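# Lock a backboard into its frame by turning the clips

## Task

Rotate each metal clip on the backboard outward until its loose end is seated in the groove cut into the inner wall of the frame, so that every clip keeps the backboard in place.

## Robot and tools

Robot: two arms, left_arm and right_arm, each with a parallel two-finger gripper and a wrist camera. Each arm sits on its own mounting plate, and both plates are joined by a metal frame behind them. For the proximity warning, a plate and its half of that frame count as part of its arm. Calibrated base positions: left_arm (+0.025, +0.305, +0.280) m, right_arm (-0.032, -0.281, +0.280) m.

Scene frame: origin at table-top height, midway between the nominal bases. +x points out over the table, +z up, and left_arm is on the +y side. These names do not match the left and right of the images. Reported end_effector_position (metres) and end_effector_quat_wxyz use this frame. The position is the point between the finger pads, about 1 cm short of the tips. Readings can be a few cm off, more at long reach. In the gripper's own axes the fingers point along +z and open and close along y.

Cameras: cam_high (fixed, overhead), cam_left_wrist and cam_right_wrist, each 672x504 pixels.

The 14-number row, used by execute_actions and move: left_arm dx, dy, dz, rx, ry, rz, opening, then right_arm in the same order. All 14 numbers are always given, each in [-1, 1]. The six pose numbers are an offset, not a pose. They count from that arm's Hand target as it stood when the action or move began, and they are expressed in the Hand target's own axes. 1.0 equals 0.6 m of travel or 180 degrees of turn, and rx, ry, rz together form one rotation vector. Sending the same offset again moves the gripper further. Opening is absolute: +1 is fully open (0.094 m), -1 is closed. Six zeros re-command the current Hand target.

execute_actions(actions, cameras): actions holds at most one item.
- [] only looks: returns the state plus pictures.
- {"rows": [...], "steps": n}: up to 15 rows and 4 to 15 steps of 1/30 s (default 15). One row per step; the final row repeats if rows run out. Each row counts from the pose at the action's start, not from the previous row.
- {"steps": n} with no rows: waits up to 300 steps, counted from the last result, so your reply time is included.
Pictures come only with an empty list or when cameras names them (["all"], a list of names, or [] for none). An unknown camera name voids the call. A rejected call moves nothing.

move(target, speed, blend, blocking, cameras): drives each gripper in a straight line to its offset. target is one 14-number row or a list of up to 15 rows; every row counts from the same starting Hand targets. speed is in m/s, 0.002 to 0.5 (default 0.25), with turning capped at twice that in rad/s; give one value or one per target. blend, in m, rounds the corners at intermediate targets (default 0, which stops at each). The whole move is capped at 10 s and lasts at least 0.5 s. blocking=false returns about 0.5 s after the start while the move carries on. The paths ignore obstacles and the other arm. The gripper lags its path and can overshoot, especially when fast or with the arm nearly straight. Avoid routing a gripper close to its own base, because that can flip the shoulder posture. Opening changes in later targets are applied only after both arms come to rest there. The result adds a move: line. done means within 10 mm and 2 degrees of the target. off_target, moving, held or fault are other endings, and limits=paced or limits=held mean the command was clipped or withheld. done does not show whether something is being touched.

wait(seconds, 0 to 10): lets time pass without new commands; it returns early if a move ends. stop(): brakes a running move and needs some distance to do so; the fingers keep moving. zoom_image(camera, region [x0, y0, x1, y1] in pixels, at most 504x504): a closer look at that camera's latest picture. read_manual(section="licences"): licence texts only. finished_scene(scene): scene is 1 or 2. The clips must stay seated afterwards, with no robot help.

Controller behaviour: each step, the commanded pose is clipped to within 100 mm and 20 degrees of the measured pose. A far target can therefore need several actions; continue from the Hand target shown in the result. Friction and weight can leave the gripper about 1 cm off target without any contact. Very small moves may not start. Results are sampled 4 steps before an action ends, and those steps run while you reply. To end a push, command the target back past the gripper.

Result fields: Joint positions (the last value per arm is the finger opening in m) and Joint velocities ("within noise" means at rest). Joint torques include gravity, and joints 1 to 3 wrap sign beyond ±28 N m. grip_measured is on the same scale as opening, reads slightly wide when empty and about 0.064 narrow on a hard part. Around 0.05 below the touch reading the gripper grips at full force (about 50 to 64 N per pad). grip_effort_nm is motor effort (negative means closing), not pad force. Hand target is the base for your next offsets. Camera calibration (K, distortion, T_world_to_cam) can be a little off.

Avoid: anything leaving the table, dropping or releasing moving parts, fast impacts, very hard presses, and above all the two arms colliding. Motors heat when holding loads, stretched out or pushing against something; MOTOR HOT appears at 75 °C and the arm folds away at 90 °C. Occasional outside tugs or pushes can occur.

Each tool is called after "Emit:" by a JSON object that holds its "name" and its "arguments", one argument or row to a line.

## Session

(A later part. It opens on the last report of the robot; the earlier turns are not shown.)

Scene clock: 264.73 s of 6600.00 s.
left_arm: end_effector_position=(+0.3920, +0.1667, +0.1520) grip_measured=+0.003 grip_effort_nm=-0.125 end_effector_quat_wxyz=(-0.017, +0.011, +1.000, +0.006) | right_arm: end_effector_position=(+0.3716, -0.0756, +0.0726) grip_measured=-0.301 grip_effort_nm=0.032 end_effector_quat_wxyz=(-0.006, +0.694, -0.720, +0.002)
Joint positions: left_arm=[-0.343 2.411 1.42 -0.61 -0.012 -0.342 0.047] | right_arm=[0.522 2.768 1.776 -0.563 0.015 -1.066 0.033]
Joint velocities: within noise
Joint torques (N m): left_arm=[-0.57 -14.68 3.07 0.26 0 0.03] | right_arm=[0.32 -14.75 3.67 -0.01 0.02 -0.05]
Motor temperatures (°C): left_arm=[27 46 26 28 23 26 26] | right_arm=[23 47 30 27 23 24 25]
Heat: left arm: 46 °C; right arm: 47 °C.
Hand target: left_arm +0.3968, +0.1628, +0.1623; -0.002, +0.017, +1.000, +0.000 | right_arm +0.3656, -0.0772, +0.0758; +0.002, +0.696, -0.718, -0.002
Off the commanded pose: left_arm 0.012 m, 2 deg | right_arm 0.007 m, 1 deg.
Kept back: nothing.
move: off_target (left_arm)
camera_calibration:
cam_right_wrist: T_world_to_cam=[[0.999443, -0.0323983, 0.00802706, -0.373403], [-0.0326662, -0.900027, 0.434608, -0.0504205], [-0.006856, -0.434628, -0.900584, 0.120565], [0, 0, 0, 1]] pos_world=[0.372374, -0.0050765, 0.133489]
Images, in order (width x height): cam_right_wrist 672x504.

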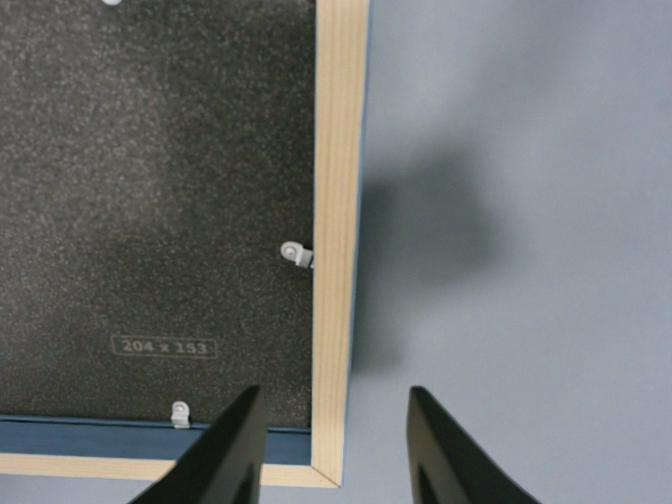

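Emit:
{"name": "move", "arguments": {
  "target": [
    [0,0,0,0,0,0,0, -0.007,0.0,0.05,0,0,0,-0.3],
    [0,0,0,0,0,0,0, -0.007,0.0,0.114,0,0,0,-0.3]
  ],
  "speed": 0.12,
  "cameras": ["cam_right_wrist"]
}}

Emit:
{"name": "zoom_image", "arguments": {
  "camera": "cam_right_wrist",
  "region": [220, 340, 460, 500]
}}

Scene clock: 266.03 s of 6600.00 s.
left_arm: end_effector_position=(+0.3920, +0.1667, +0.1520) grip_measured=+0.003 grip_effort_nm=-0.125 end_effector_quat_wxyz=(-0.017, +0.011, +1.000, +0.006) | right_arm: end_effector_position=(+0.3735, -0.0738, +0.0222) grip_measured=-0.301 grip_effort_nm=0.027 end_effector_quat_wxyz=(-0.006, +0.694, -0.720, +0.003)
Joint positions: left_arm=[-0.343 2.411 1.42 -0.61 -0.012 -0.342 0.047] | right_arm=[0.522 2.928 1.88 -0.506 0.015 -1.066 0.033]
Joint velocities: within noise
Joint torques (N m): left_arm=[-0.58 -14.68 3.07 0.25 0 0.04] | right_arm=[0.65 -10.55 6 0.17 -0.04 0.02]
Motor temperatures (°C): left_arm=[27 46 26 28 23 26 26] | right_arm=[23 47 30 27 23 24 25]
Heat: left arm: 46 °C; right arm: 47 °C.
Hand target: left_arm +0.3968, +0.1628, +0.1623; -0.002, +0.017, +1.000, +0.000 | right_arm +0.3653, -0.0731, +0.0073; +0.002, +0.696, -0.718, -0.002
Off the commanded pose: left_arm 0.012 m, 2 deg | right_arm 0.017 m, 1 deg.
Kept back: nothing.
move: off_target (left_arm, right_arm)
camera_calibration:
cam_right_wrist: T_world_to_cam=[[0.999456, -0.0316578, 0.00921987, -0.374766], [-0.032519, -0.900127, 0.434411, -0.0269138], [-0.00545347, -0.434475, -0.900667, 0.0755299], [0, 0, 0, 1]] pos_world=[0.374099, -0.0032743, 0.0831742]
Images, in order (width x height): cam_right_wrist 672x504.

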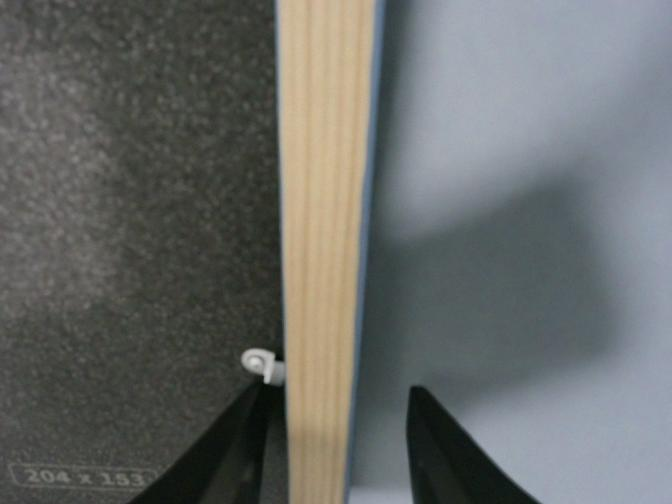

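Scaled by 2.100 from the camera's 672x504 image, which has a finer 960x720 frame.

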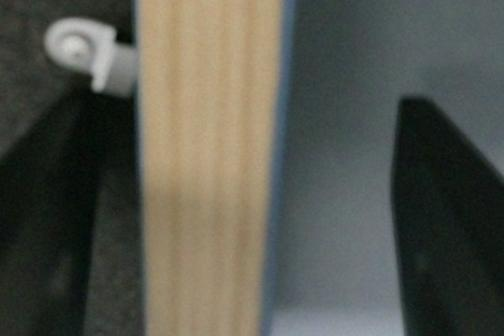

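Emit:
{"name": "move", "arguments": {
  "target": [
    [0,0,0,0,0,0,0, -0.011,0.005,-0.03,0,0,0,-0.3],
    [0,0,0,0,0,0,0, -0.007,0.005,0.001,0,0,0,-0.3]
  ],
  "speed": 0.12,
  "cameras": ["cam_right_wrist"]
}}

Emit:
{"name": "zoom_image", "arguments": {
  "camera": "cam_right_wrist",
  "region": [220, 340, 460, 500]
}}

Scene clock: 266.97 s of 6600.00 s.
left_arm: end_effector_position=(+0.3920, +0.1667, +0.1520) grip_measured=+0.003 grip_effort_nm=-0.120 end_effector_quat_wxyz=(-0.017, +0.011, +1.000, +0.006) | right_arm: end_effector_position=(+0.3700, -0.0671, +0.0223) grip_measured=-0.301 grip_effort_nm=0.027 end_effector_quat_wxyz=(-0.006, +0.696, -0.718, +0.003)
Joint positions: left_arm=[-0.343 2.411 1.42 -0.61 -0.012 -0.342 0.047] | right_arm=[0.538 2.928 1.88 -0.506 0.015 -1.056 0.033]
Joint velocities: within noise
Joint torques (N m): left_arm=[-0.55 -14.69 3.07 0.26 0 0.03] | right_arm=[0.12 -10.58 5.63 0.16 0 0.01]
Motor temperatures (°C): left_arm=[27 46 26 28 23 26 26] | right_arm=[23 47 30 27 23 24 25]
Heat: left arm: 46 °C; right arm: 47 °C.
Hand target: left_arm +0.3968, +0.1628, +0.1623; -0.002, +0.017, +1.000, +0.000 | right_arm +0.3624, -0.0687, +0.0067; +0.002, +0.696, -0.718, -0.002
Off the commanded pose: left_arm 0.012 m, 2 deg | right_arm 0.017 m, 1 deg.
Kept back: nothing.
move: off_target (left_arm, right_arm)
camera_calibration:
cam_right_wrist: T_world_to_cam=[[0.999623, -0.0259347, 0.00899906, -0.370736], [-0.0272689, -0.900345, 0.434321, -0.0230691], [-0.00316173, -0.434403, -0.900713, 0.0776334], [0, 0, 0, 1]] pos_world=[0.370212, 0.00333913, 0.0832811]
Images, in order (width x height): cam_right_wrist 672x504.

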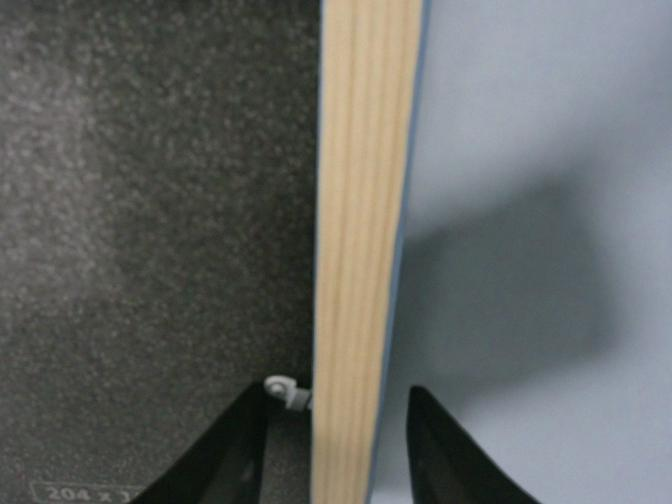

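Scaled by 2.100 from the camera's 672x504 image, which has a finer 960x720 frame.

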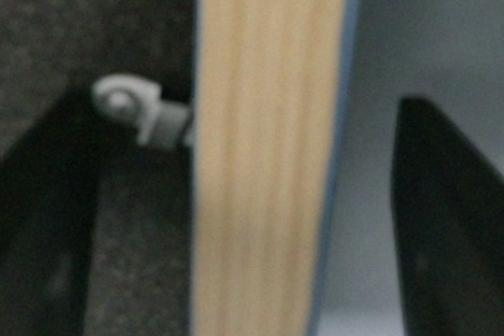

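Emit:
{"name": "move", "arguments": {
  "target": [
    [0,0,0,0,0,0,0, 0.0075,0.0,-0.03,0,0,0,-0.3],
    [0,0,0,0,0,0,0, 0.0075,0.0,0.001,0,0,0,-0.3]
  ],
  "speed": 0.12,
  "cameras": ["cam_right_wrist"]
}}

Emit:
{"name": "zoom_image", "arguments": {
  "camera": "cam_right_wrist",
  "region": [220, 340, 460, 500]
}}

Scene clock: 267.90 s of 6600.00 s.
left_arm: end_effector_position=(+0.3921, +0.1666, +0.1520) grip_measured=+0.003 grip_effort_nm=-0.125 end_effector_quat_wxyz=(-0.017, +0.011, +1.000, +0.006) | right_arm: end_effector_position=(+0.3666, -0.0689, +0.0217) grip_measured=-0.301 grip_effort_nm=0.037 end_effector_quat_wxyz=(-0.003, +0.696, -0.718, +0.002)
Joint positions: left_arm=[-0.343 2.411 1.42 -0.61 -0.012 -0.342 0.047] | right_arm=[0.538 2.923 1.865 -0.503 0.015 -1.056 0.033]
Joint velocities: within noise
Joint torques (N m): left_arm=[-0.58 -14.68 3.08 0.25 0 0.03] | right_arm=[-0.27 -10.59 5.61 0.27 0 -0.05]
Motor temperatures (°C): left_arm=[27 46 26 28 23 26 26] | right_arm=[23 47 30 27 23 24 25]
Heat: left arm: 46 °C; right arm: 47 °C.
Hand target: left_arm +0.3969, +0.1628, +0.1623; -0.001, +0.017, +1.000, +0.000 | right_arm +0.3624, -0.0732, +0.0062; +0.002, +0.696, -0.718, -0.002
Off the commanded pose: left_arm 0.012 m, 2 deg | right_arm 0.017 m, 1 deg.
Kept back: nothing.
move: off_target (left_arm, right_arm)
camera_calibration:
cam_right_wrist: T_world_to_cam=[[0.999662, -0.025823, 0.00301064, -0.367241], [-0.0245386, -0.898952, 0.437359, -0.0254775], [-0.0085875, -0.437286, -0.899282, 0.0780491], [0, 0, 0, 1]] pos_world=[0.367162, 0.00174345, 0.0824366]
Images, in order (width x height): cam_right_wrist 672x504.

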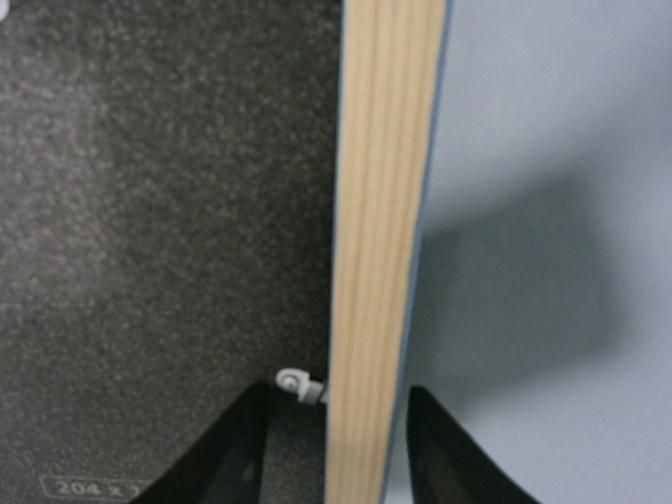

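Scaled by 2.100 from the camera's 672x504 image, which has a finer 960x720 frame.

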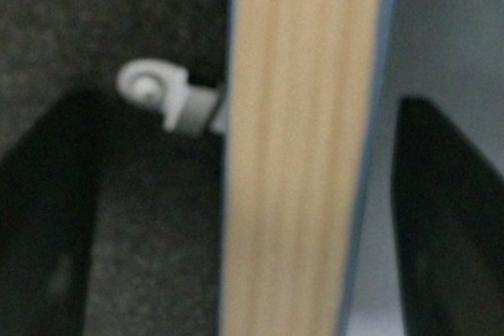

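Emit:
{"name": "move", "arguments": {
  "target": [
    [0,0,0,0,0,0,0, 0.0065,-0.0,-0.03,0,0,0,-0.3],
    [0,0,0,0,0,0,0, 0.0065,-0.0,0.001,0,0,0,-0.3],
    [0,0,0,0,0,0,0, 0.0065,-0.003,0.002,0,0,0,-0.5]
  ],
  "speed": 0.12,
  "cameras": ["cam_right_wrist"]
}}

Emit:
{"name": "zoom_image", "arguments": {
  "camera": "cam_right_wrist",
  "region": [220, 340, 460, 500]
}}

Scene clock: 269.33 s of 6600.00 s.
left_arm: end_effector_position=(+0.3921, +0.1666, +0.1520) grip_measured=+0.003 grip_effort_nm=-0.115 end_effector_quat_wxyz=(-0.017, +0.011, +1.000, +0.006) | right_arm: end_effector_position=(+0.3674, -0.0713, +0.0218) grip_measured=-0.498 grip_effort_nm=-0.129 end_effector_quat_wxyz=(-0.004, +0.697, -0.717, +0.001)
Joint positions: left_arm=[-0.343 2.411 1.42 -0.61 -0.012 -0.342 0.047] | right_arm=[0.532 2.92 1.859 -0.498 0.013 -1.064 0.024]
Joint velocities: within noise
Joint torques (N m): left_arm=[-0.55 -14.67 3.07 0.25 0.01 0.03] | right_arm=[-0.36 -10.25 5.93 0.29 0.03 -0.07]
Motor temperatures (°C): left_arm=[27 46 26 28 23 26 26] | right_arm=[23 47 30 27 23 24 25]
Heat: left arm: 46 °C; right arm: 47 °C.
Hand target: left_arm +0.3969, +0.1628, +0.1623; -0.001, +0.017, +1.000, +0.000 | right_arm +0.3640, -0.0772, +0.0049; +0.002, +0.696, -0.718, -0.002
Off the commanded pose: left_arm 0.012 m, 2 deg | right_arm 0.018 m, 1 deg.
Kept back: nothing.
move: off_target (left_arm, right_arm); target 3's new opening was sent with right_arm's hand 0.018 m and 1 deg from that target
camera_calibration:
cam_right_wrist: T_world_to_cam=[[0.999709, -0.023927, 0.00319457, -0.368053], [-0.0229339, -0.90014, 0.434996, -0.0282916], [-0.00753258, -0.434943, -0.900426, 0.0769265], [0, 0, 0, 1]] pos_world=[0.367877, -0.000814113, 0.0827492]
Images, in order (width x height): cam_right_wrist 672x504.

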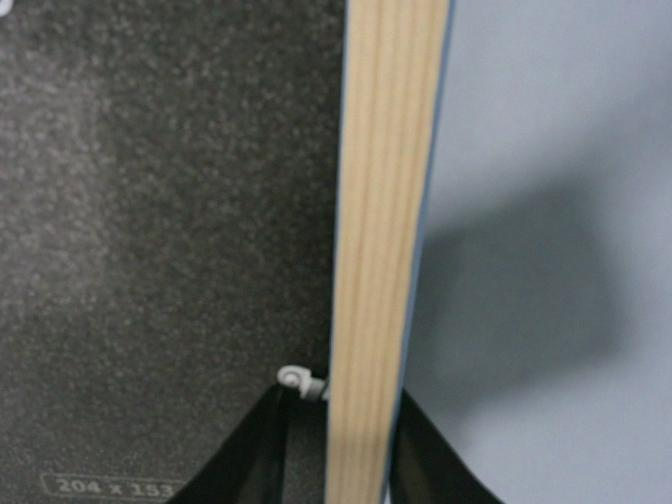

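Scaled by 2.100 from the camera's 672x504 image, which has a finer 960x720 frame.

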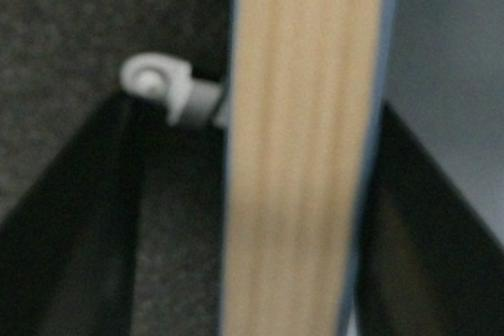

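Emit:
{"name": "move", "arguments": {
  "target": [
    [0,0,0,0,0,0,0, 0.005,-0.0,-0.03,0,0,0,-0.45],
    [0,0,0,0,0,0,0, 0.005,-0.003,0.001,0,0,0,-0.55],
    [0,0,0,0,0,0,0, 0.005,-0.003,0.002,0,0,0,-0.66]
  ],
  "speed": 0.12,
  "cameras": ["cam_right_wrist"]
}}

Emit:
{"name": "zoom_image", "arguments": {
  "camera": "cam_right_wrist",
  "region": [220, 340, 460, 500]
}}

Scene clock: 272.67 s of 6600.00 s.
left_arm: end_effector_position=(+0.3921, +0.1666, +0.1520) grip_measured=+0.003 grip_effort_nm=-0.120 end_effector_quat_wxyz=(-0.017, +0.011, +1.000, +0.006) | right_arm: end_effector_position=(+0.3702, -0.0721, +0.0220) grip_measured=-0.654 grip_effort_nm=-0.344 end_effector_quat_wxyz=(-0.007, +0.698, -0.716, +0.001)
Joint positions: left_arm=[-0.343 2.411 1.42 -0.61 -0.012 -0.342 0.047] | right_arm=[0.527 2.922 1.864 -0.496 0.01 -1.072 0.016]
Joint velocities: within noise
Joint torques (N m): left_arm=[-0.55 -14.67 3.07 0.26 0 0.03] | right_arm=[-0.55 -10.06 5.87 0.22 0 -0.06]
Motor temperatures (°C): left_arm=[27 46 26 28 23 26 26] | right_arm=[23 46 30 27 23 24 25]
Heat: left arm: 46 °C; right arm: 46 °C.
Hand target: left_arm +0.3969, +0.1628, +0.1623; -0.001, +0.017, +1.000, +0.000 | right_arm +0.3657, -0.0802, +0.0037; +0.002, +0.696, -0.718, -0.002
Off the commanded pose: left_arm 0.012 m, 2 deg | right_arm 0.021 m, 1 deg.
Kept back: nothing.
move: off_target (left_arm, right_arm); target 2's new opening was sent with right_arm's hand 0.020 m and 1 deg from that target; target 3's new opening was sent with right_arm's hand 0.020 m and 1 deg from that target
camera_calibration:
cam_right_wrist: T_world_to_cam=[[0.999747, -0.021332, 0.00712538, -0.37081], [-0.0223203, -0.902163, 0.430817, -0.0293155], [-0.00276193, -0.430867, -0.902411, 0.0753279], [0, 0, 0, 1]] pos_world=[0.37027, -0.00190116, 0.0832485]
Images, in order (width x height): cam_right_wrist 672x504.

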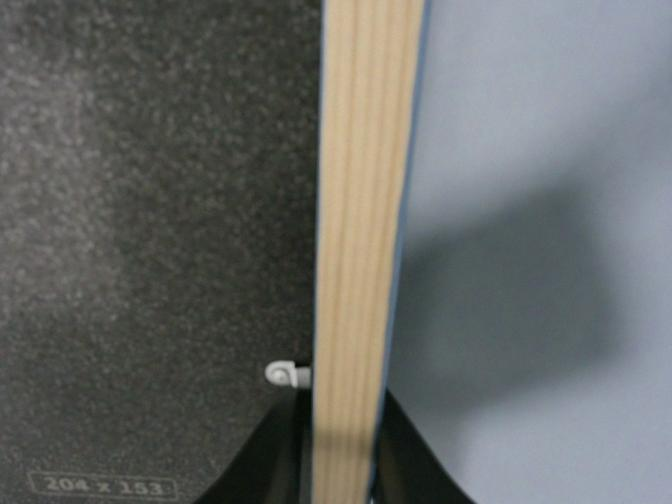

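Scaled by 2.100 from the camera's 672x504 image, which has a finer 960x720 frame.

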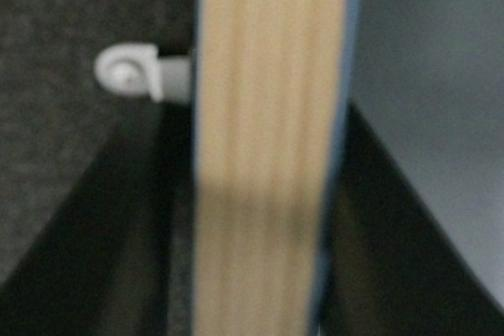

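Emit:
{"name": "move", "arguments": {
  "target": [
    [0,0,0,0,0,0,0, 0,-0.0,0,0,0,0,-0.3],
    [0,0,0,0,0,0,0, 0,0.0,-0.1,0,0,0,-0.3],
    [0,0.1,0,0,0,0,0, -0.11,0.12,-0.27,0,0,0,-0.3]
  ],
  "speed": 0.2,
  "cameras": ["cam_right_wrist"]
}}

Scene clock: 275.37 s of 6600.00 s.
left_arm: end_effector_position=(+0.3924, +0.2242, +0.1523) grip_measured=+0.003 grip_effort_nm=-0.120 end_effector_quat_wxyz=(-0.019, +0.013, +1.000, +0.004) | right_arm: end_effector_position=(+0.3012, -0.0079, +0.1617) grip_measured=-0.301 grip_effort_nm=0.032 end_effector_quat_wxyz=(-0.004, +0.699, -0.715, +0.000)
Joint positions: left_arm=[-0.2 2.366 1.334 -0.57 -0.012 -0.194 0.047] | right_arm=[0.74 2.474 1.59 -0.678 0.013 -0.861 0.033]
Joint velocities: within noise
Joint torques (N m): left_arm=[-0.16 -14.23 2.96 0.27 0 0.04] | right_arm=[0.02 -14.27 3.99 -0.01 -0.01 0.02]
Motor temperatures (°C): left_arm=[27 46 26 28 23 26 26] | right_arm=[23 47 30 27 23 24 25]
Heat: left arm: 46 °C; right arm: 47 °C.
Hand target: left_arm +0.3989, +0.2228, +0.1623; -0.001, +0.017, +1.000, +0.000 | right_arm +0.2966, -0.0119, +0.1660; +0.002, +0.696, -0.718, -0.002
Off the commanded pose: left_arm 0.012 m, 2 deg | right_arm 0.007 m, 1 deg.
Kept back: nothing.
move: off_target (left_arm)
camera_calibration:
cam_right_wrist: T_world_to_cam=[[0.99981, -0.0193358, 0.0025323, -0.300633], [-0.0185184, -0.900703, 0.43404, -0.0347162], [-0.00611163, -0.434004, -0.90089, 0.229587], [0, 0, 0, 1]] pos_world=[0.301336, 0.0625596, 0.222662]
Images, in order (width x height): cam_right_wrist 672x504.

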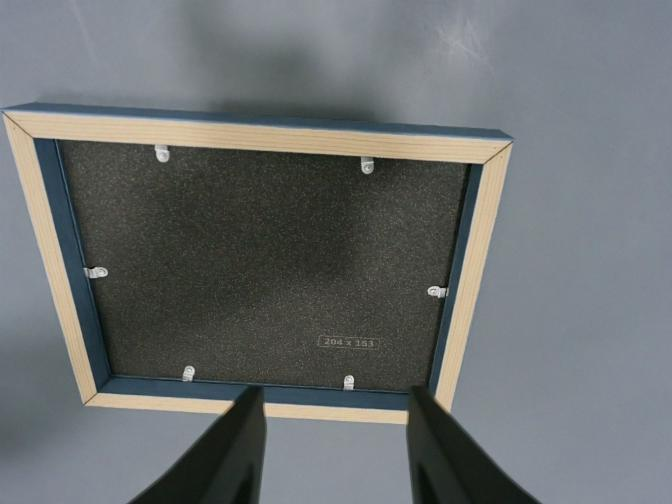

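Full view of all six. Zooming on each to check.

Emit:
{"name": "zoom_image", "arguments": {
  "camera": "cam_right_wrist",
  "region": [140, 130, 200, 175]
}}

Emit:
{"name": "zoom_image", "arguments": {
  "camera": "cam_right_wrist",
  "region": [340, 140, 400, 185]
}}

Emit:
{"name": "zoom_image", "arguments": {
  "camera": "cam_right_wrist",
  "region": [405, 270, 465, 315]
}}

Emit:
{"name": "zoom_image", "arguments": {
  "camera": "cam_right_wrist",
  "region": [320, 360, 380, 405]
}}

Emit:
{"name": "zoom_image", "arguments": {
  "camera": "cam_right_wrist",
  "region": [160, 350, 220, 395]
}}

Emit:
{"name": "zoom_image", "arguments": {
  "camera": "cam_right_wrist",
  "region": [70, 250, 130, 295]
}}

Scaled by 8.400 from the camera's 672x504 image, which has a finer 960x720 frame.

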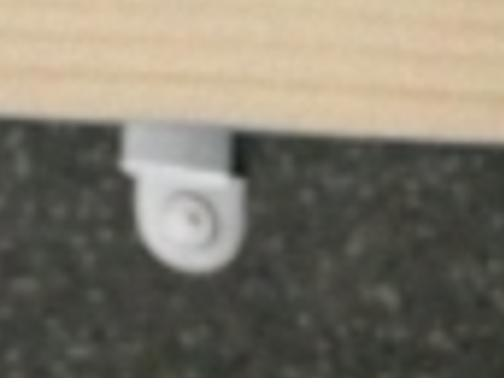

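Scaled by 8.400 from the camera's 672x504 image, which has a finer 960x720 frame.

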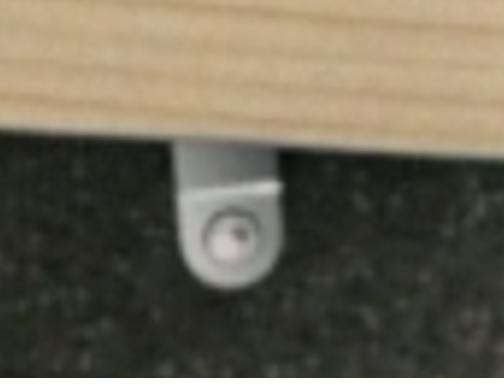

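Scaled by 8.400 from the camera's 672x504 image, which has a finer 960x720 frame.

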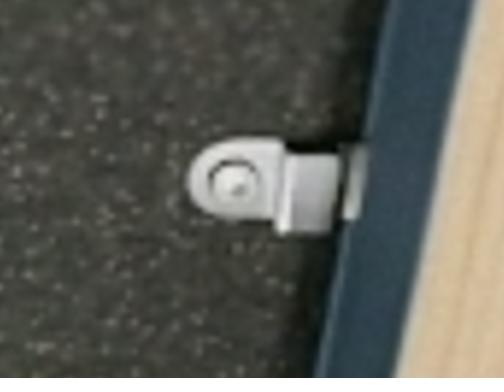

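Scaled by 8.400 from the camera's 672x504 image, which has a finer 960x720 frame.

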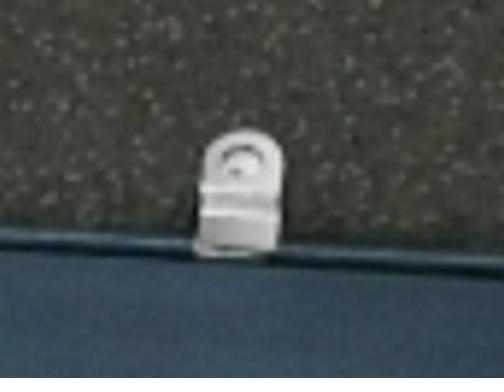

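Scaled by 8.400 from the camera's 672x504 image, which has a finer 960x720 frame.

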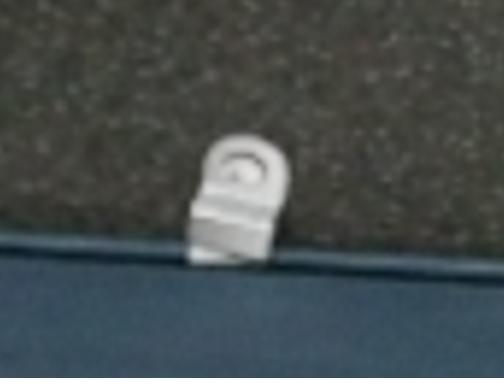

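Scaled by 8.400 from the camera's 672x504 image, which has a finer 960x720 frame.

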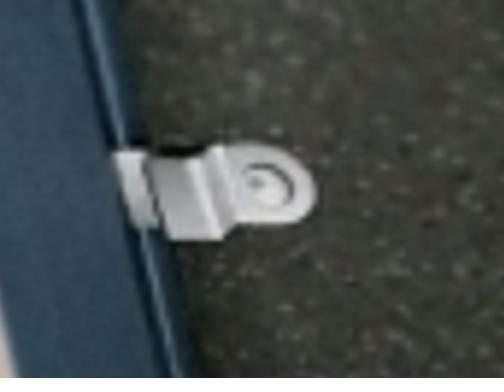

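Emit:
{"name": "move", "arguments": {
  "target": [0,0,0,0,0,0,0, 0.197,0.173,0.16,0,0,0.517,-0.3],
  "speed": 0.25,
  "cameras": ["cam_right_wrist"]
}}

Scene clock: 280.73 s of 6600.00 s.
left_arm: end_effector_position=(+0.3926, +0.2242, +0.1523) grip_measured=+0.003 grip_effort_nm=-0.120 end_effector_quat_wxyz=(-0.019, +0.013, +1.000, +0.004) | right_arm: end_effector_position=(+0.1951, -0.1208, +0.0776) grip_measured=-0.301 grip_effort_nm=0.032 end_effector_quat_wxyz=(+0.006, +0.036, +0.999, +0.004)
Joint positions: left_arm=[-0.2 2.366 1.333 -0.569 -0.012 -0.194 0.047] | right_arm=[0.663 2.422 0.836 0.031 0.013 0.681 0.033]
Joint velocities: within noise
Joint torques (N m): left_arm=[-0.13 -14.24 2.93 0.27 0 0.04] | right_arm=[-0.42 -6.98 1.33 0.31 -0.01 0.06]
Motor temperatures (°C): left_arm=[27 45 26 28 23 26 26] | right_arm=[23 47 29 27 23 24 25]
Heat: left arm: 45 °C; right arm: 47 °C.
Hand target: left_arm +0.3988, +0.2228, +0.1622; -0.002, +0.017, +1.000, +0.000 | right_arm +0.1886, -0.1268, +0.0707; -0.003, +0.042, +0.999, -0.001
Off the commanded pose: left_arm 0.012 m, 2 deg | right_arm 0.011 m, 1 deg.
Kept back: nothing.
move: off_target (left_arm, right_arm)
camera_calibration:
cam_right_wrist: T_world_to_cam=[[-0.0670825, -0.997663, -0.0129706, -0.105402], [-0.901516, 0.0550372, 0.429231, 0.18624], [-0.427514, 0.0404871, -0.903102, 0.243872], [0, 0, 0, 1]] pos_world=[0.265086, -0.12528, 0.138934]
Images, in order (width x height): cam_right_wrist 672x504.

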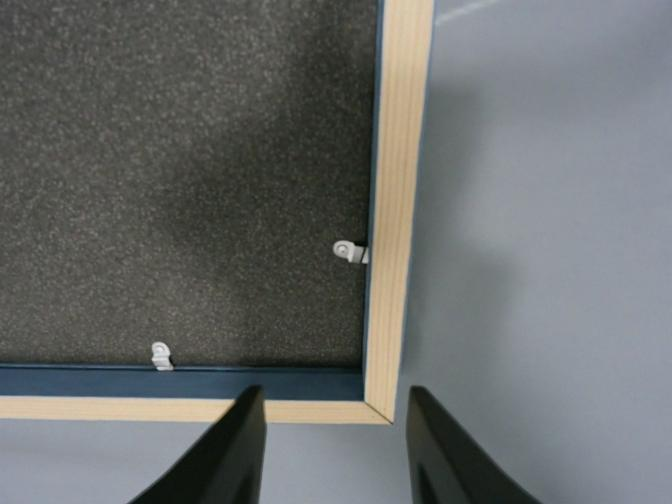

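Emit:
{"name": "move", "arguments": {
  "target": [
    [0,0,0,0,0,0,0, -0.002,-0.025,0.05,0,0,0,-0.3],
    [0,0,0,0,0,0,0, -0.002,-0.025,0.103,0,0,0,-0.3]
  ],
  "speed": 0.13,
  "cameras": ["cam_right_wrist"]
}}

Emit:
{"name": "zoom_image", "arguments": {
  "camera": "cam_right_wrist",
  "region": [220, 340, 460, 500]
}}

Scene clock: 281.93 s of 6600.00 s.
left_arm: end_effector_position=(+0.3927, +0.2242, +0.1523) grip_measured=+0.003 grip_effort_nm=-0.115 end_effector_quat_wxyz=(-0.018, +0.014, +1.000, +0.004) | right_arm: end_effector_position=(+0.1855, -0.1428, +0.0184) grip_measured=-0.301 grip_effort_nm=0.027 end_effector_quat_wxyz=(-0.009, +0.043, +0.999, -0.006)
Joint positions: left_arm=[-0.2 2.366 1.333 -0.568 -0.012 -0.193 0.047] | right_arm=[0.611 2.665 0.89 0.184 0.013 0.643 0.033]
Joint velocities: within noise
Joint torques (N m): left_arm=[-0.16 -14.23 2.95 0.26 0 0.04] | right_arm=[-0.29 -5.9 2.1 0.5 0.01 -0.09]
Motor temperatures (°C): left_arm=[27 45 26 28 23 26 26] | right_arm=[23 47 29 27 23 24 25]
Heat: left arm: 45 °C; right arm: 47 °C.
Hand target: left_arm +0.3989, +0.2228, +0.1622; -0.002, +0.017, +1.000, +0.000 | right_arm +0.1883, -0.1419, +0.0090; -0.003, +0.042, +0.999, +0.000
Off the commanded pose: left_arm 0.012 m, 2 deg | right_arm 0.010 m, 1 deg.
Kept back: nothing.
move: off_target (left_arm)
camera_calibration:
cam_right_wrist: T_world_to_cam=[[-0.08072, -0.996696, 0.00900619, -0.126459], [-0.887023, 0.0759532, 0.455435, 0.204027], [-0.454614, 0.028774, -0.890224, 0.190337], [0, 0, 0, 1]] pos_world=[0.257299, -0.147015, 0.0776601]
Images, in order (width x height): cam_right_wrist 672x504.

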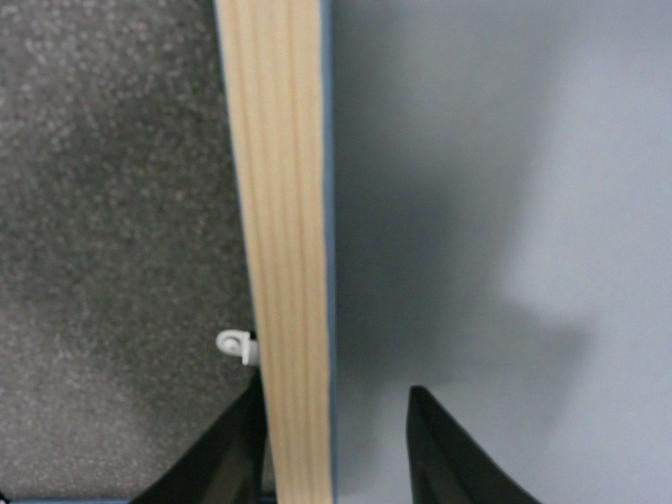

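Scaled by 2.100 from the camera's 672x504 image, which has a finer 960x720 frame.

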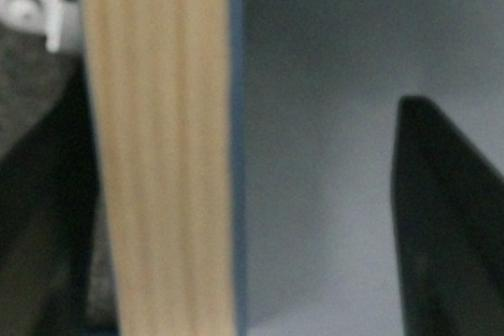

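Emit:
{"name": "move", "arguments": {
  "target": [
    [0,0,0,0,0,0,0, 0,0,-0.045,0,0,0,-0.3],
    [0,0,0,0,0,0,0, -0.011,0.013,-0.045,0,0,0,-0.3],
    [0,0,0,0,0,0,0, -0.011,0.013,0,0,0,0,-0.3]
  ],
  "speed": 0.13,
  "cameras": ["cam_right_wrist"]
}}

Emit:
{"name": "zoom_image", "arguments": {
  "camera": "cam_right_wrist",
  "region": [220, 340, 460, 500]
}}

Scene clock: 283.13 s of 6600.00 s.
left_arm: end_effector_position=(+0.3927, +0.2242, +0.1523) grip_measured=+0.003 grip_effort_nm=-0.120 end_effector_quat_wxyz=(-0.018, +0.014, +1.000, +0.004) | right_arm: end_effector_position=(+0.2038, -0.1313, +0.0184) grip_measured=-0.301 grip_effort_nm=0.032 end_effector_quat_wxyz=(+0.007, +0.043, +0.999, +0.005)
Joint positions: left_arm=[-0.2 2.366 1.333 -0.568 -0.012 -0.193 0.047] | right_arm=[0.611 2.668 0.938 0.178 0.013 0.643 0.033]
Joint velocities: within noise
Joint torques (N m): left_arm=[-0.14 -14.23 2.95 0.27 0 0.03] | right_arm=[0.31 -6.64 1.65 0.23 0 0]
Motor temperatures (°C): left_arm=[27 45 26 28 23 26 26] | right_arm=[23 47 29 27 23 24 25]
Heat: left arm: 45 °C; right arm: 47 °C.
Hand target: left_arm +0.3988, +0.2228, +0.1622; -0.002, +0.017, +1.000, +0.000 | right_arm +0.1956, -0.1347, +0.0089; -0.003, +0.042, +0.999, -0.001
Off the commanded pose: left_arm 0.012 m, 2 deg | right_arm 0.013 m, 1 deg.
Kept back: nothing.
move: off_target (left_arm, right_arm)
camera_calibration:
cam_right_wrist: T_world_to_cam=[[-0.0811607, -0.996589, -0.0149518, -0.112978], [-0.901749, 0.0670303, 0.427032, 0.221745], [-0.424573, 0.048141, -0.904113, 0.194995], [0, 0, 0, 1]] pos_world=[0.273578, -0.136844, 0.0799159]
Images, in order (width x height): cam_right_wrist 672x504.

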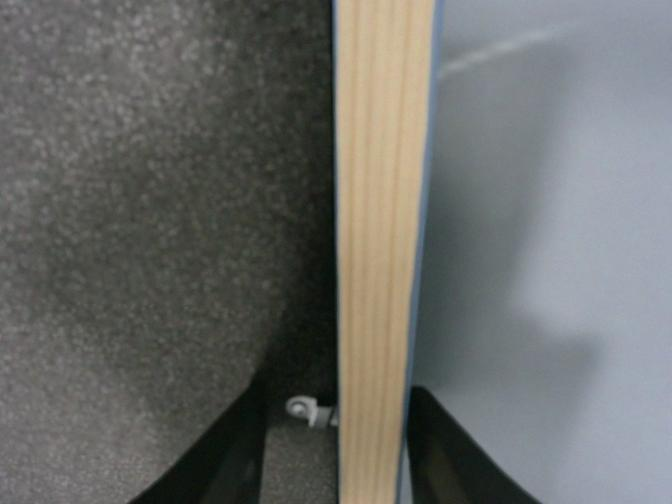

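Scaled by 2.100 from the camera's 672x504 image, which has a finer 960x720 frame.

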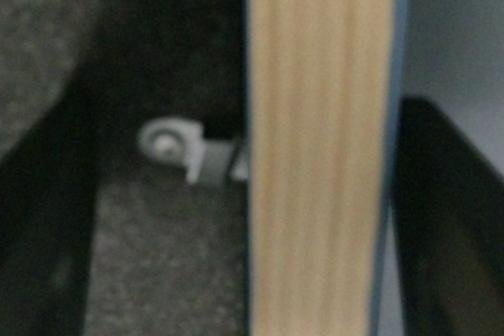

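Emit:
{"name": "move", "arguments": {
  "target": [
    [0,0,0,0,0,0,0, 0.007,-0.003,-0.04,0,0,0,-0.3],
    [0,0,0,0,0,0,0, 0.007,-0.003,0,0,0,0,-0.3]
  ],
  "speed": 0.13,
  "cameras": ["cam_right_wrist"]
}}

Emit:
{"name": "zoom_image", "arguments": {
  "camera": "cam_right_wrist",
  "region": [220, 340, 460, 500]
}}

Scene clock: 284.20 s of 6600.00 s.
left_arm: end_effector_position=(+0.3927, +0.2242, +0.1523) grip_measured=+0.003 grip_effort_nm=-0.120 end_effector_quat_wxyz=(-0.018, +0.014, +1.000, +0.004) | right_arm: end_effector_position=(+0.1967, -0.1357, +0.0184) grip_measured=-0.301 grip_effort_nm=0.037 end_effector_quat_wxyz=(+0.001, +0.044, +0.999, +0.001)
Joint positions: left_arm=[-0.2 2.366 1.333 -0.568 -0.012 -0.193 0.047] | right_arm=[0.611 2.666 0.918 0.183 0.013 0.646 0.033]
Joint velocities: within noise
Joint torques (N m): left_arm=[-0.14 -14.22 2.97 0.27 0 0.03] | right_arm=[0.66 -6.22 1.59 0.33 0.02 0.04]
Motor temperatures (°C): left_arm=[27 45 26 28 23 26 26] | right_arm=[23 46 29 27 23 24 25]
Heat: left arm: 45 °C; right arm: 46 °C.
Hand target: left_arm +0.3988, +0.2228, +0.1622; -0.002, +0.017, +1.000, +0.000 | right_arm +0.1912, -0.1362, +0.0089; -0.003, +0.043, +0.999, -0.001
Off the commanded pose: left_arm 0.012 m, 2 deg | right_arm 0.011 m, 1 deg.
Kept back: nothing.
move: off_target (left_arm, right_arm)
camera_calibration:
cam_right_wrist: T_world_to_cam=[[-0.0837618, -0.996463, -0.00676997, -0.117607], [-0.896535, 0.0723928, 0.437018, 0.215142], [-0.434983, 0.042675, -0.899427, 0.193393], [0, 0, 0, 1]] pos_world=[0.267154, -0.141018, 0.0791257]
Images, in order (width x height): cam_right_wrist 672x504.

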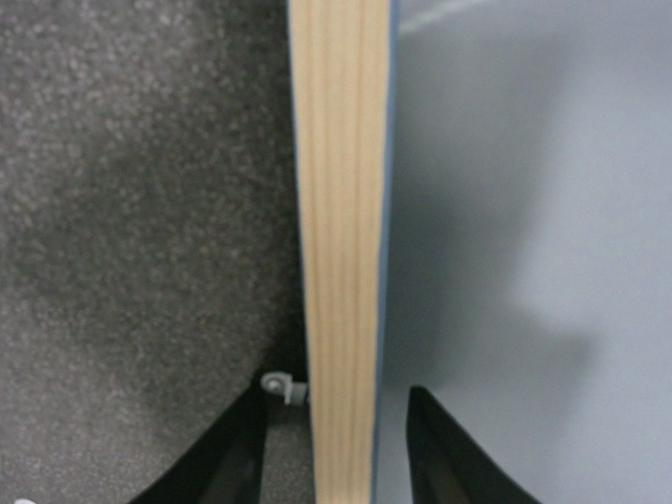

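Scaled by 2.100 from the camera's 672x504 image, which has a finer 960x720 frame.

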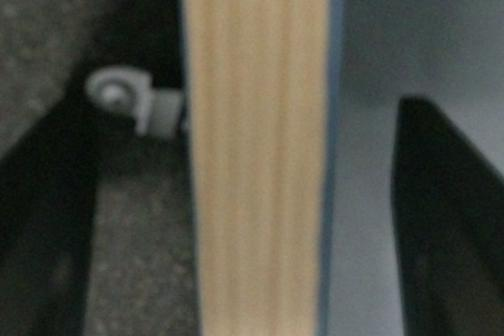

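Emit:
{"name": "move", "arguments": {
  "target": [
    [0,0,0,0,0,0,0, 0.006,0.001,-0.03,0,0,0,-0.3],
    [0,0,0,0,0,0,0, 0.006,0.001,0,0,0,0,-0.3]
  ],
  "speed": 0.13,
  "cameras": ["cam_right_wrist"]
}}

Emit:
{"name": "zoom_image", "arguments": {
  "camera": "cam_right_wrist",
  "region": [220, 340, 460, 500]
}}

Scene clock: 285.13 s of 6600.00 s.
left_arm: end_effector_position=(+0.3928, +0.2241, +0.1523) grip_measured=+0.003 grip_effort_nm=-0.120 end_effector_quat_wxyz=(-0.018, +0.014, +1.000, +0.004) | right_arm: end_effector_position=(+0.1907, -0.1355, +0.0184) grip_measured=-0.301 grip_effort_nm=0.032 end_effector_quat_wxyz=(-0.001, +0.042, +0.999, +0.000)
Joint positions: left_arm=[-0.2 2.366 1.333 -0.568 -0.012 -0.193 0.047] | right_arm=[0.624 2.666 0.904 0.189 0.013 0.655 0.033]
Joint velocities: within noise
Joint torques (N m): left_arm=[-0.16 -14.24 2.96 0.27 0 0.03] | right_arm=[0.36 -6.24 1.94 0.31 -0.01 0.05]
Motor temperatures (°C): left_arm=[27 45 26 28 23 26 26] | right_arm=[23 46 29 27 23 24 25]
Heat: left arm: 45 °C; right arm: 46 °C.
Hand target: left_arm +0.3989, +0.2228, +0.1622; -0.001, +0.017, +1.000, +0.000 | right_arm +0.1877, -0.1353, +0.0089; -0.003, +0.043, +0.999, -0.001
Off the commanded pose: left_arm 0.012 m, 2 deg | right_arm 0.010 m, 0 deg.
Kept back: nothing.
move: off_target (left_arm)
camera_calibration:
cam_right_wrist: T_world_to_cam=[[-0.080275, -0.996769, -0.00275423, -0.118675], [-0.894292, 0.0708011, 0.441847, 0.208994], [-0.440225, 0.0379324, -0.897086, 0.191137], [0, 0, 0, 1]] pos_world=[0.261518, -0.140339, 0.0787964]
Images, in order (width x height): cam_right_wrist 672x504.

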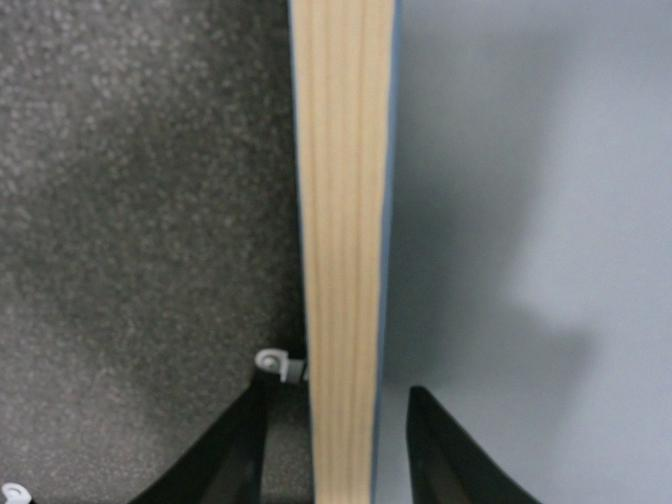

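Scaled by 2.100 from the camera's 672x504 image, which has a finer 960x720 frame.

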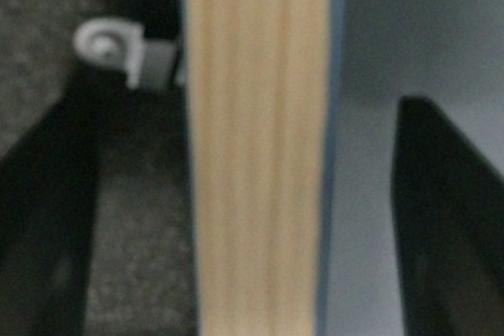

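Emit:
{"name": "move", "arguments": {
  "target": [
    [0,0,0,0,0,0,0, -0.003,-0.001,0.001,0,0,0,-0.5],
    [0,0,0,0,0,0,0, -0.003,-0.001,0.001,0,0,0,-0.65]
  ],
  "speed": 0.1,
  "cameras": ["cam_right_wrist"]
}}

Emit:
{"name": "zoom_image", "arguments": {
  "camera": "cam_right_wrist",
  "region": [220, 340, 460, 500]
}}

Scene clock: 287.27 s of 6600.00 s.
left_arm: end_effector_position=(+0.3928, +0.2241, +0.1523) grip_measured=+0.003 grip_effort_nm=-0.120 end_effector_quat_wxyz=(-0.018, +0.014, +1.000, +0.004) | right_arm: end_effector_position=(+0.1914, -0.1342, +0.0185) grip_measured=-0.648 grip_effort_nm=-0.168 end_effector_quat_wxyz=(-0.002, +0.043, +0.999, +0.002)
Joint positions: left_arm=[-0.2 2.366 1.333 -0.568 -0.012 -0.193 0.047] | right_arm=[0.623 2.666 0.907 0.188 0.007 0.655 0.017]
Joint velocities: within noise
Joint torques (N m): left_arm=[-0.16 -14.26 2.96 0.27 0 0.03] | right_arm=[0.05 -5.87 2.19 0.29 0.08 0.01]
Motor temperatures (°C): left_arm=[27 44 26 28 23 26 26] | right_arm=[23 46 29 27 23 24 25]
Heat: left arm: 44 °C; right arm: 46 °C.
Hand target: left_arm +0.3988, +0.2228, +0.1622; -0.002, +0.017, +1.000, +0.000 | right_arm +0.1894, -0.1359, +0.0083; -0.003, +0.042, +0.999, +0.000
Off the commanded pose: left_arm 0.012 m, 2 deg | right_arm 0.011 m, 0 deg.
Kept back: nothing.
move: off_target (left_arm, right_arm); target 2's new opening was sent with right_arm's hand 0.011 m and 1 deg from that target
camera_calibration:
cam_right_wrist: T_world_to_cam=[[-0.0807014, -0.996703, -0.00838413, -0.117076], [-0.893837, 0.0686451, 0.443107, 0.209128], [-0.44107, 0.0432534, -0.89643, 0.192301], [0, 0, 0, 1]] pos_world=[0.262297, -0.139363, 0.0787369]
Images, in order (width x height): cam_right_wrist 672x504.

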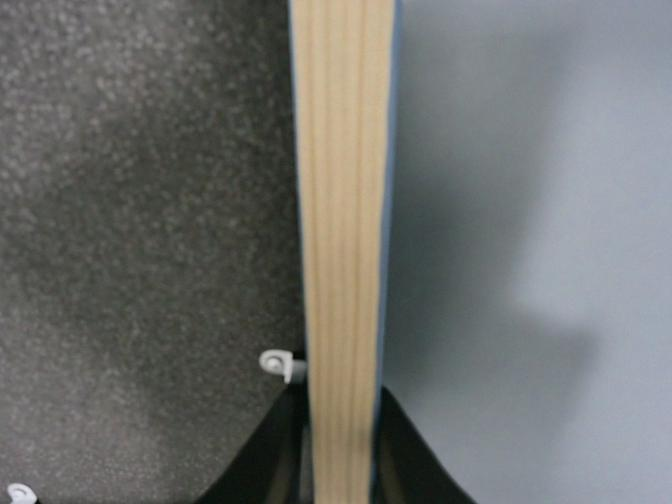

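Scaled by 2.100 from the camera's 672x504 image, which has a finer 960x720 frame.

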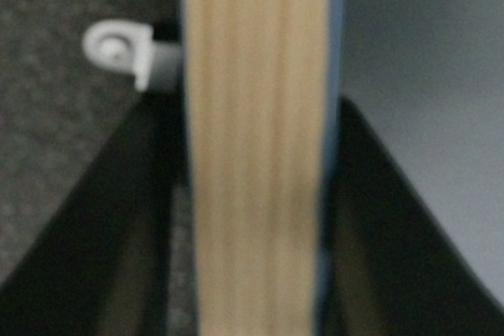

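Emit:
{"name": "move", "arguments": {
  "target": [
    [0,0,0,0,0,0,0, -0.008,0,-0.01,0,0,0,-0.62],
    [0,0,0,0,0,0,0, -0.007,0,0.001,0,0,0,-0.7],
    [0,0,0,0,0,0,0, -0.006,0,0.001,0,0,0,-0.76]
  ],
  "speed": 0.1,
  "cameras": ["cam_right_wrist"]
}}

Emit:
{"name": "zoom_image", "arguments": {
  "camera": "cam_right_wrist",
  "region": [220, 340, 460, 500]
}}

Scene clock: 290.60 s of 6600.00 s.
left_arm: end_effector_position=(+0.3928, +0.2241, +0.1523) grip_measured=+0.003 grip_effort_nm=-0.120 end_effector_quat_wxyz=(-0.018, +0.014, +1.000, +0.004) | right_arm: end_effector_position=(+0.1916, -0.1353, +0.0185) grip_measured=-0.754 grip_effort_nm=-1.053 end_effector_quat_wxyz=(-0.007, +0.041, +0.999, -0.001)
Joint positions: left_arm=[-0.2 2.366 1.333 -0.568 -0.012 -0.193 0.047] | right_arm=[0.619 2.666 0.918 0.166 0.008 0.647 0.012]
Joint velocities: within noise
Joint torques (N m): left_arm=[-0.14 -14.23 2.96 0.26 0 0.03] | right_arm=[-0.42 -5.85 2.33 0.4 0.06 -0.04]
Motor temperatures (°C): left_arm=[27 44 26 28 23 26 26] | right_arm=[23 45 29 27 23 24 25]
Heat: left arm: 44 °C; right arm: 45 °C.
Hand target: left_arm +0.3988, +0.2228, +0.1622; -0.002, +0.017, +1.000, +0.000 | right_arm +0.1929, -0.1363, +0.0077; -0.003, +0.042, +0.999, -0.001
Off the commanded pose: left_arm 0.012 m, 2 deg | right_arm 0.011 m, 1 deg.
Kept back: nothing.
move: off_target (left_arm, right_arm); target 2's new opening was sent with right_arm's hand 0.011 m and 0 deg from that target; target 3's new opening was sent with right_arm's hand 0.011 m and 0 deg from that target
camera_calibration:
cam_right_wrist: T_world_to_cam=[[-0.0771561, -0.997019, -0.00075524, -0.119105], [-0.889558, 0.0684979, 0.451658, 0.208338], [-0.45026, 0.03552, -0.892191, 0.193117], [0, 0, 0, 1]] pos_world=[0.263092, -0.13988, 0.0781096]
Images, in order (width x height): cam_right_wrist 672x504.

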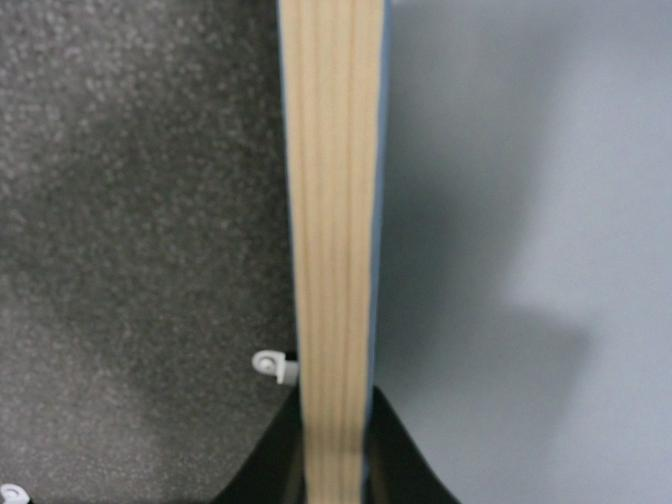

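Scaled by 2.100 from the camera's 672x504 image, which has a finer 960x720 frame.

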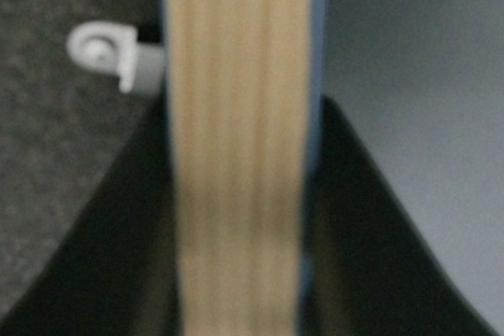

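Emit:
{"name": "move", "arguments": {
  "target": [
    [0,0,0,0,0,0,0, 0,0,0,0,0,0,-0.4],
    [0,0,0,0,0,0,0, 0.006,0,-0.035,0,0,0,-0.4],
    [0,0,0,0,0,0,0, 0.005,0,0.001,0,0,0,-0.4]
  ],
  "speed": 0.12,
  "cameras": ["cam_right_wrist"]
}}

Emit:
{"name": "zoom_image", "arguments": {
  "camera": "cam_right_wrist",
  "region": [220, 340, 460, 500]
}}

Scene clock: 292.23 s of 6600.00 s.
left_arm: end_effector_position=(+0.3928, +0.2241, +0.1523) grip_measured=+0.003 grip_effort_nm=-0.120 end_effector_quat_wxyz=(-0.018, +0.014, +1.000, +0.004) | right_arm: end_effector_position=(+0.1916, -0.1363, +0.0182) grip_measured=-0.402 grip_effort_nm=0.051 end_effector_quat_wxyz=(-0.004, +0.042, +0.999, -0.001)
Joint positions: left_arm=[-0.2 2.366 1.333 -0.568 -0.012 -0.193 0.047] | right_arm=[0.619 2.667 0.911 0.178 0.012 0.649 0.028]
Joint velocities: within noise
Joint torques (N m): left_arm=[-0.16 -14.23 2.96 0.26 0.01 0.04] | right_arm=[0.39 -5.86 2.25 0.37 0.01 0.05]
Motor temperatures (°C): left_arm=[27 44 26 28 23 26 26] | right_arm=[23 45 29 27 23 24 25]
Heat: left arm: 44 °C; right arm: 45 °C.
Hand target: left_arm +0.3989, +0.2228, +0.1622; -0.002, +0.017, +1.000, +0.000 | right_arm +0.1899, -0.1360, +0.0071; -0.003, +0.042, +0.999, -0.001
Off the commanded pose: left_arm 0.012 m, 2 deg | right_arm 0.011 m, 0 deg.
Kept back: nothing.
move: off_target (left_arm, right_arm)
camera_calibration:
cam_right_wrist: T_world_to_cam=[[-0.0794611, -0.996838, -0.000657556, -0.119564], [-0.892193, 0.0708253, 0.446066, 0.209457], [-0.444609, 0.0360315, -0.895, 0.191916], [0, 0, 0, 1]] pos_world=[0.262702, -0.140935, 0.0782545]
Images, in order (width x height): cam_right_wrist 672x504.

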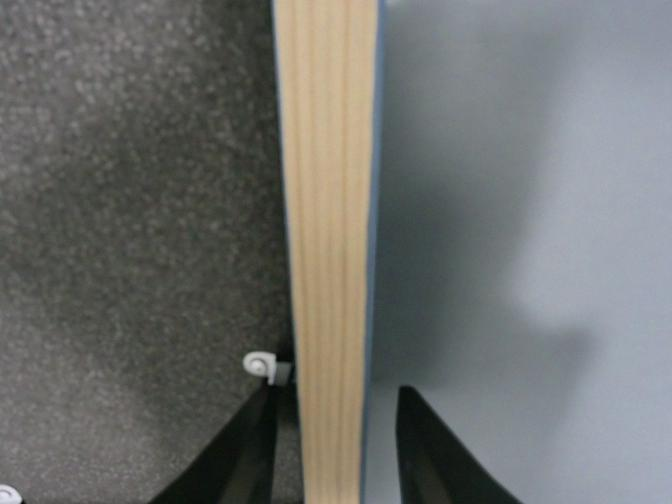

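Scaled by 2.100 from the camera's 672x504 image, which has a finer 960x720 frame.

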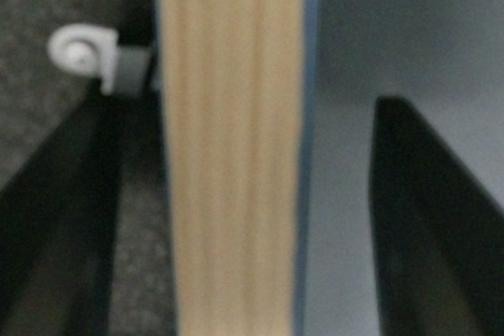

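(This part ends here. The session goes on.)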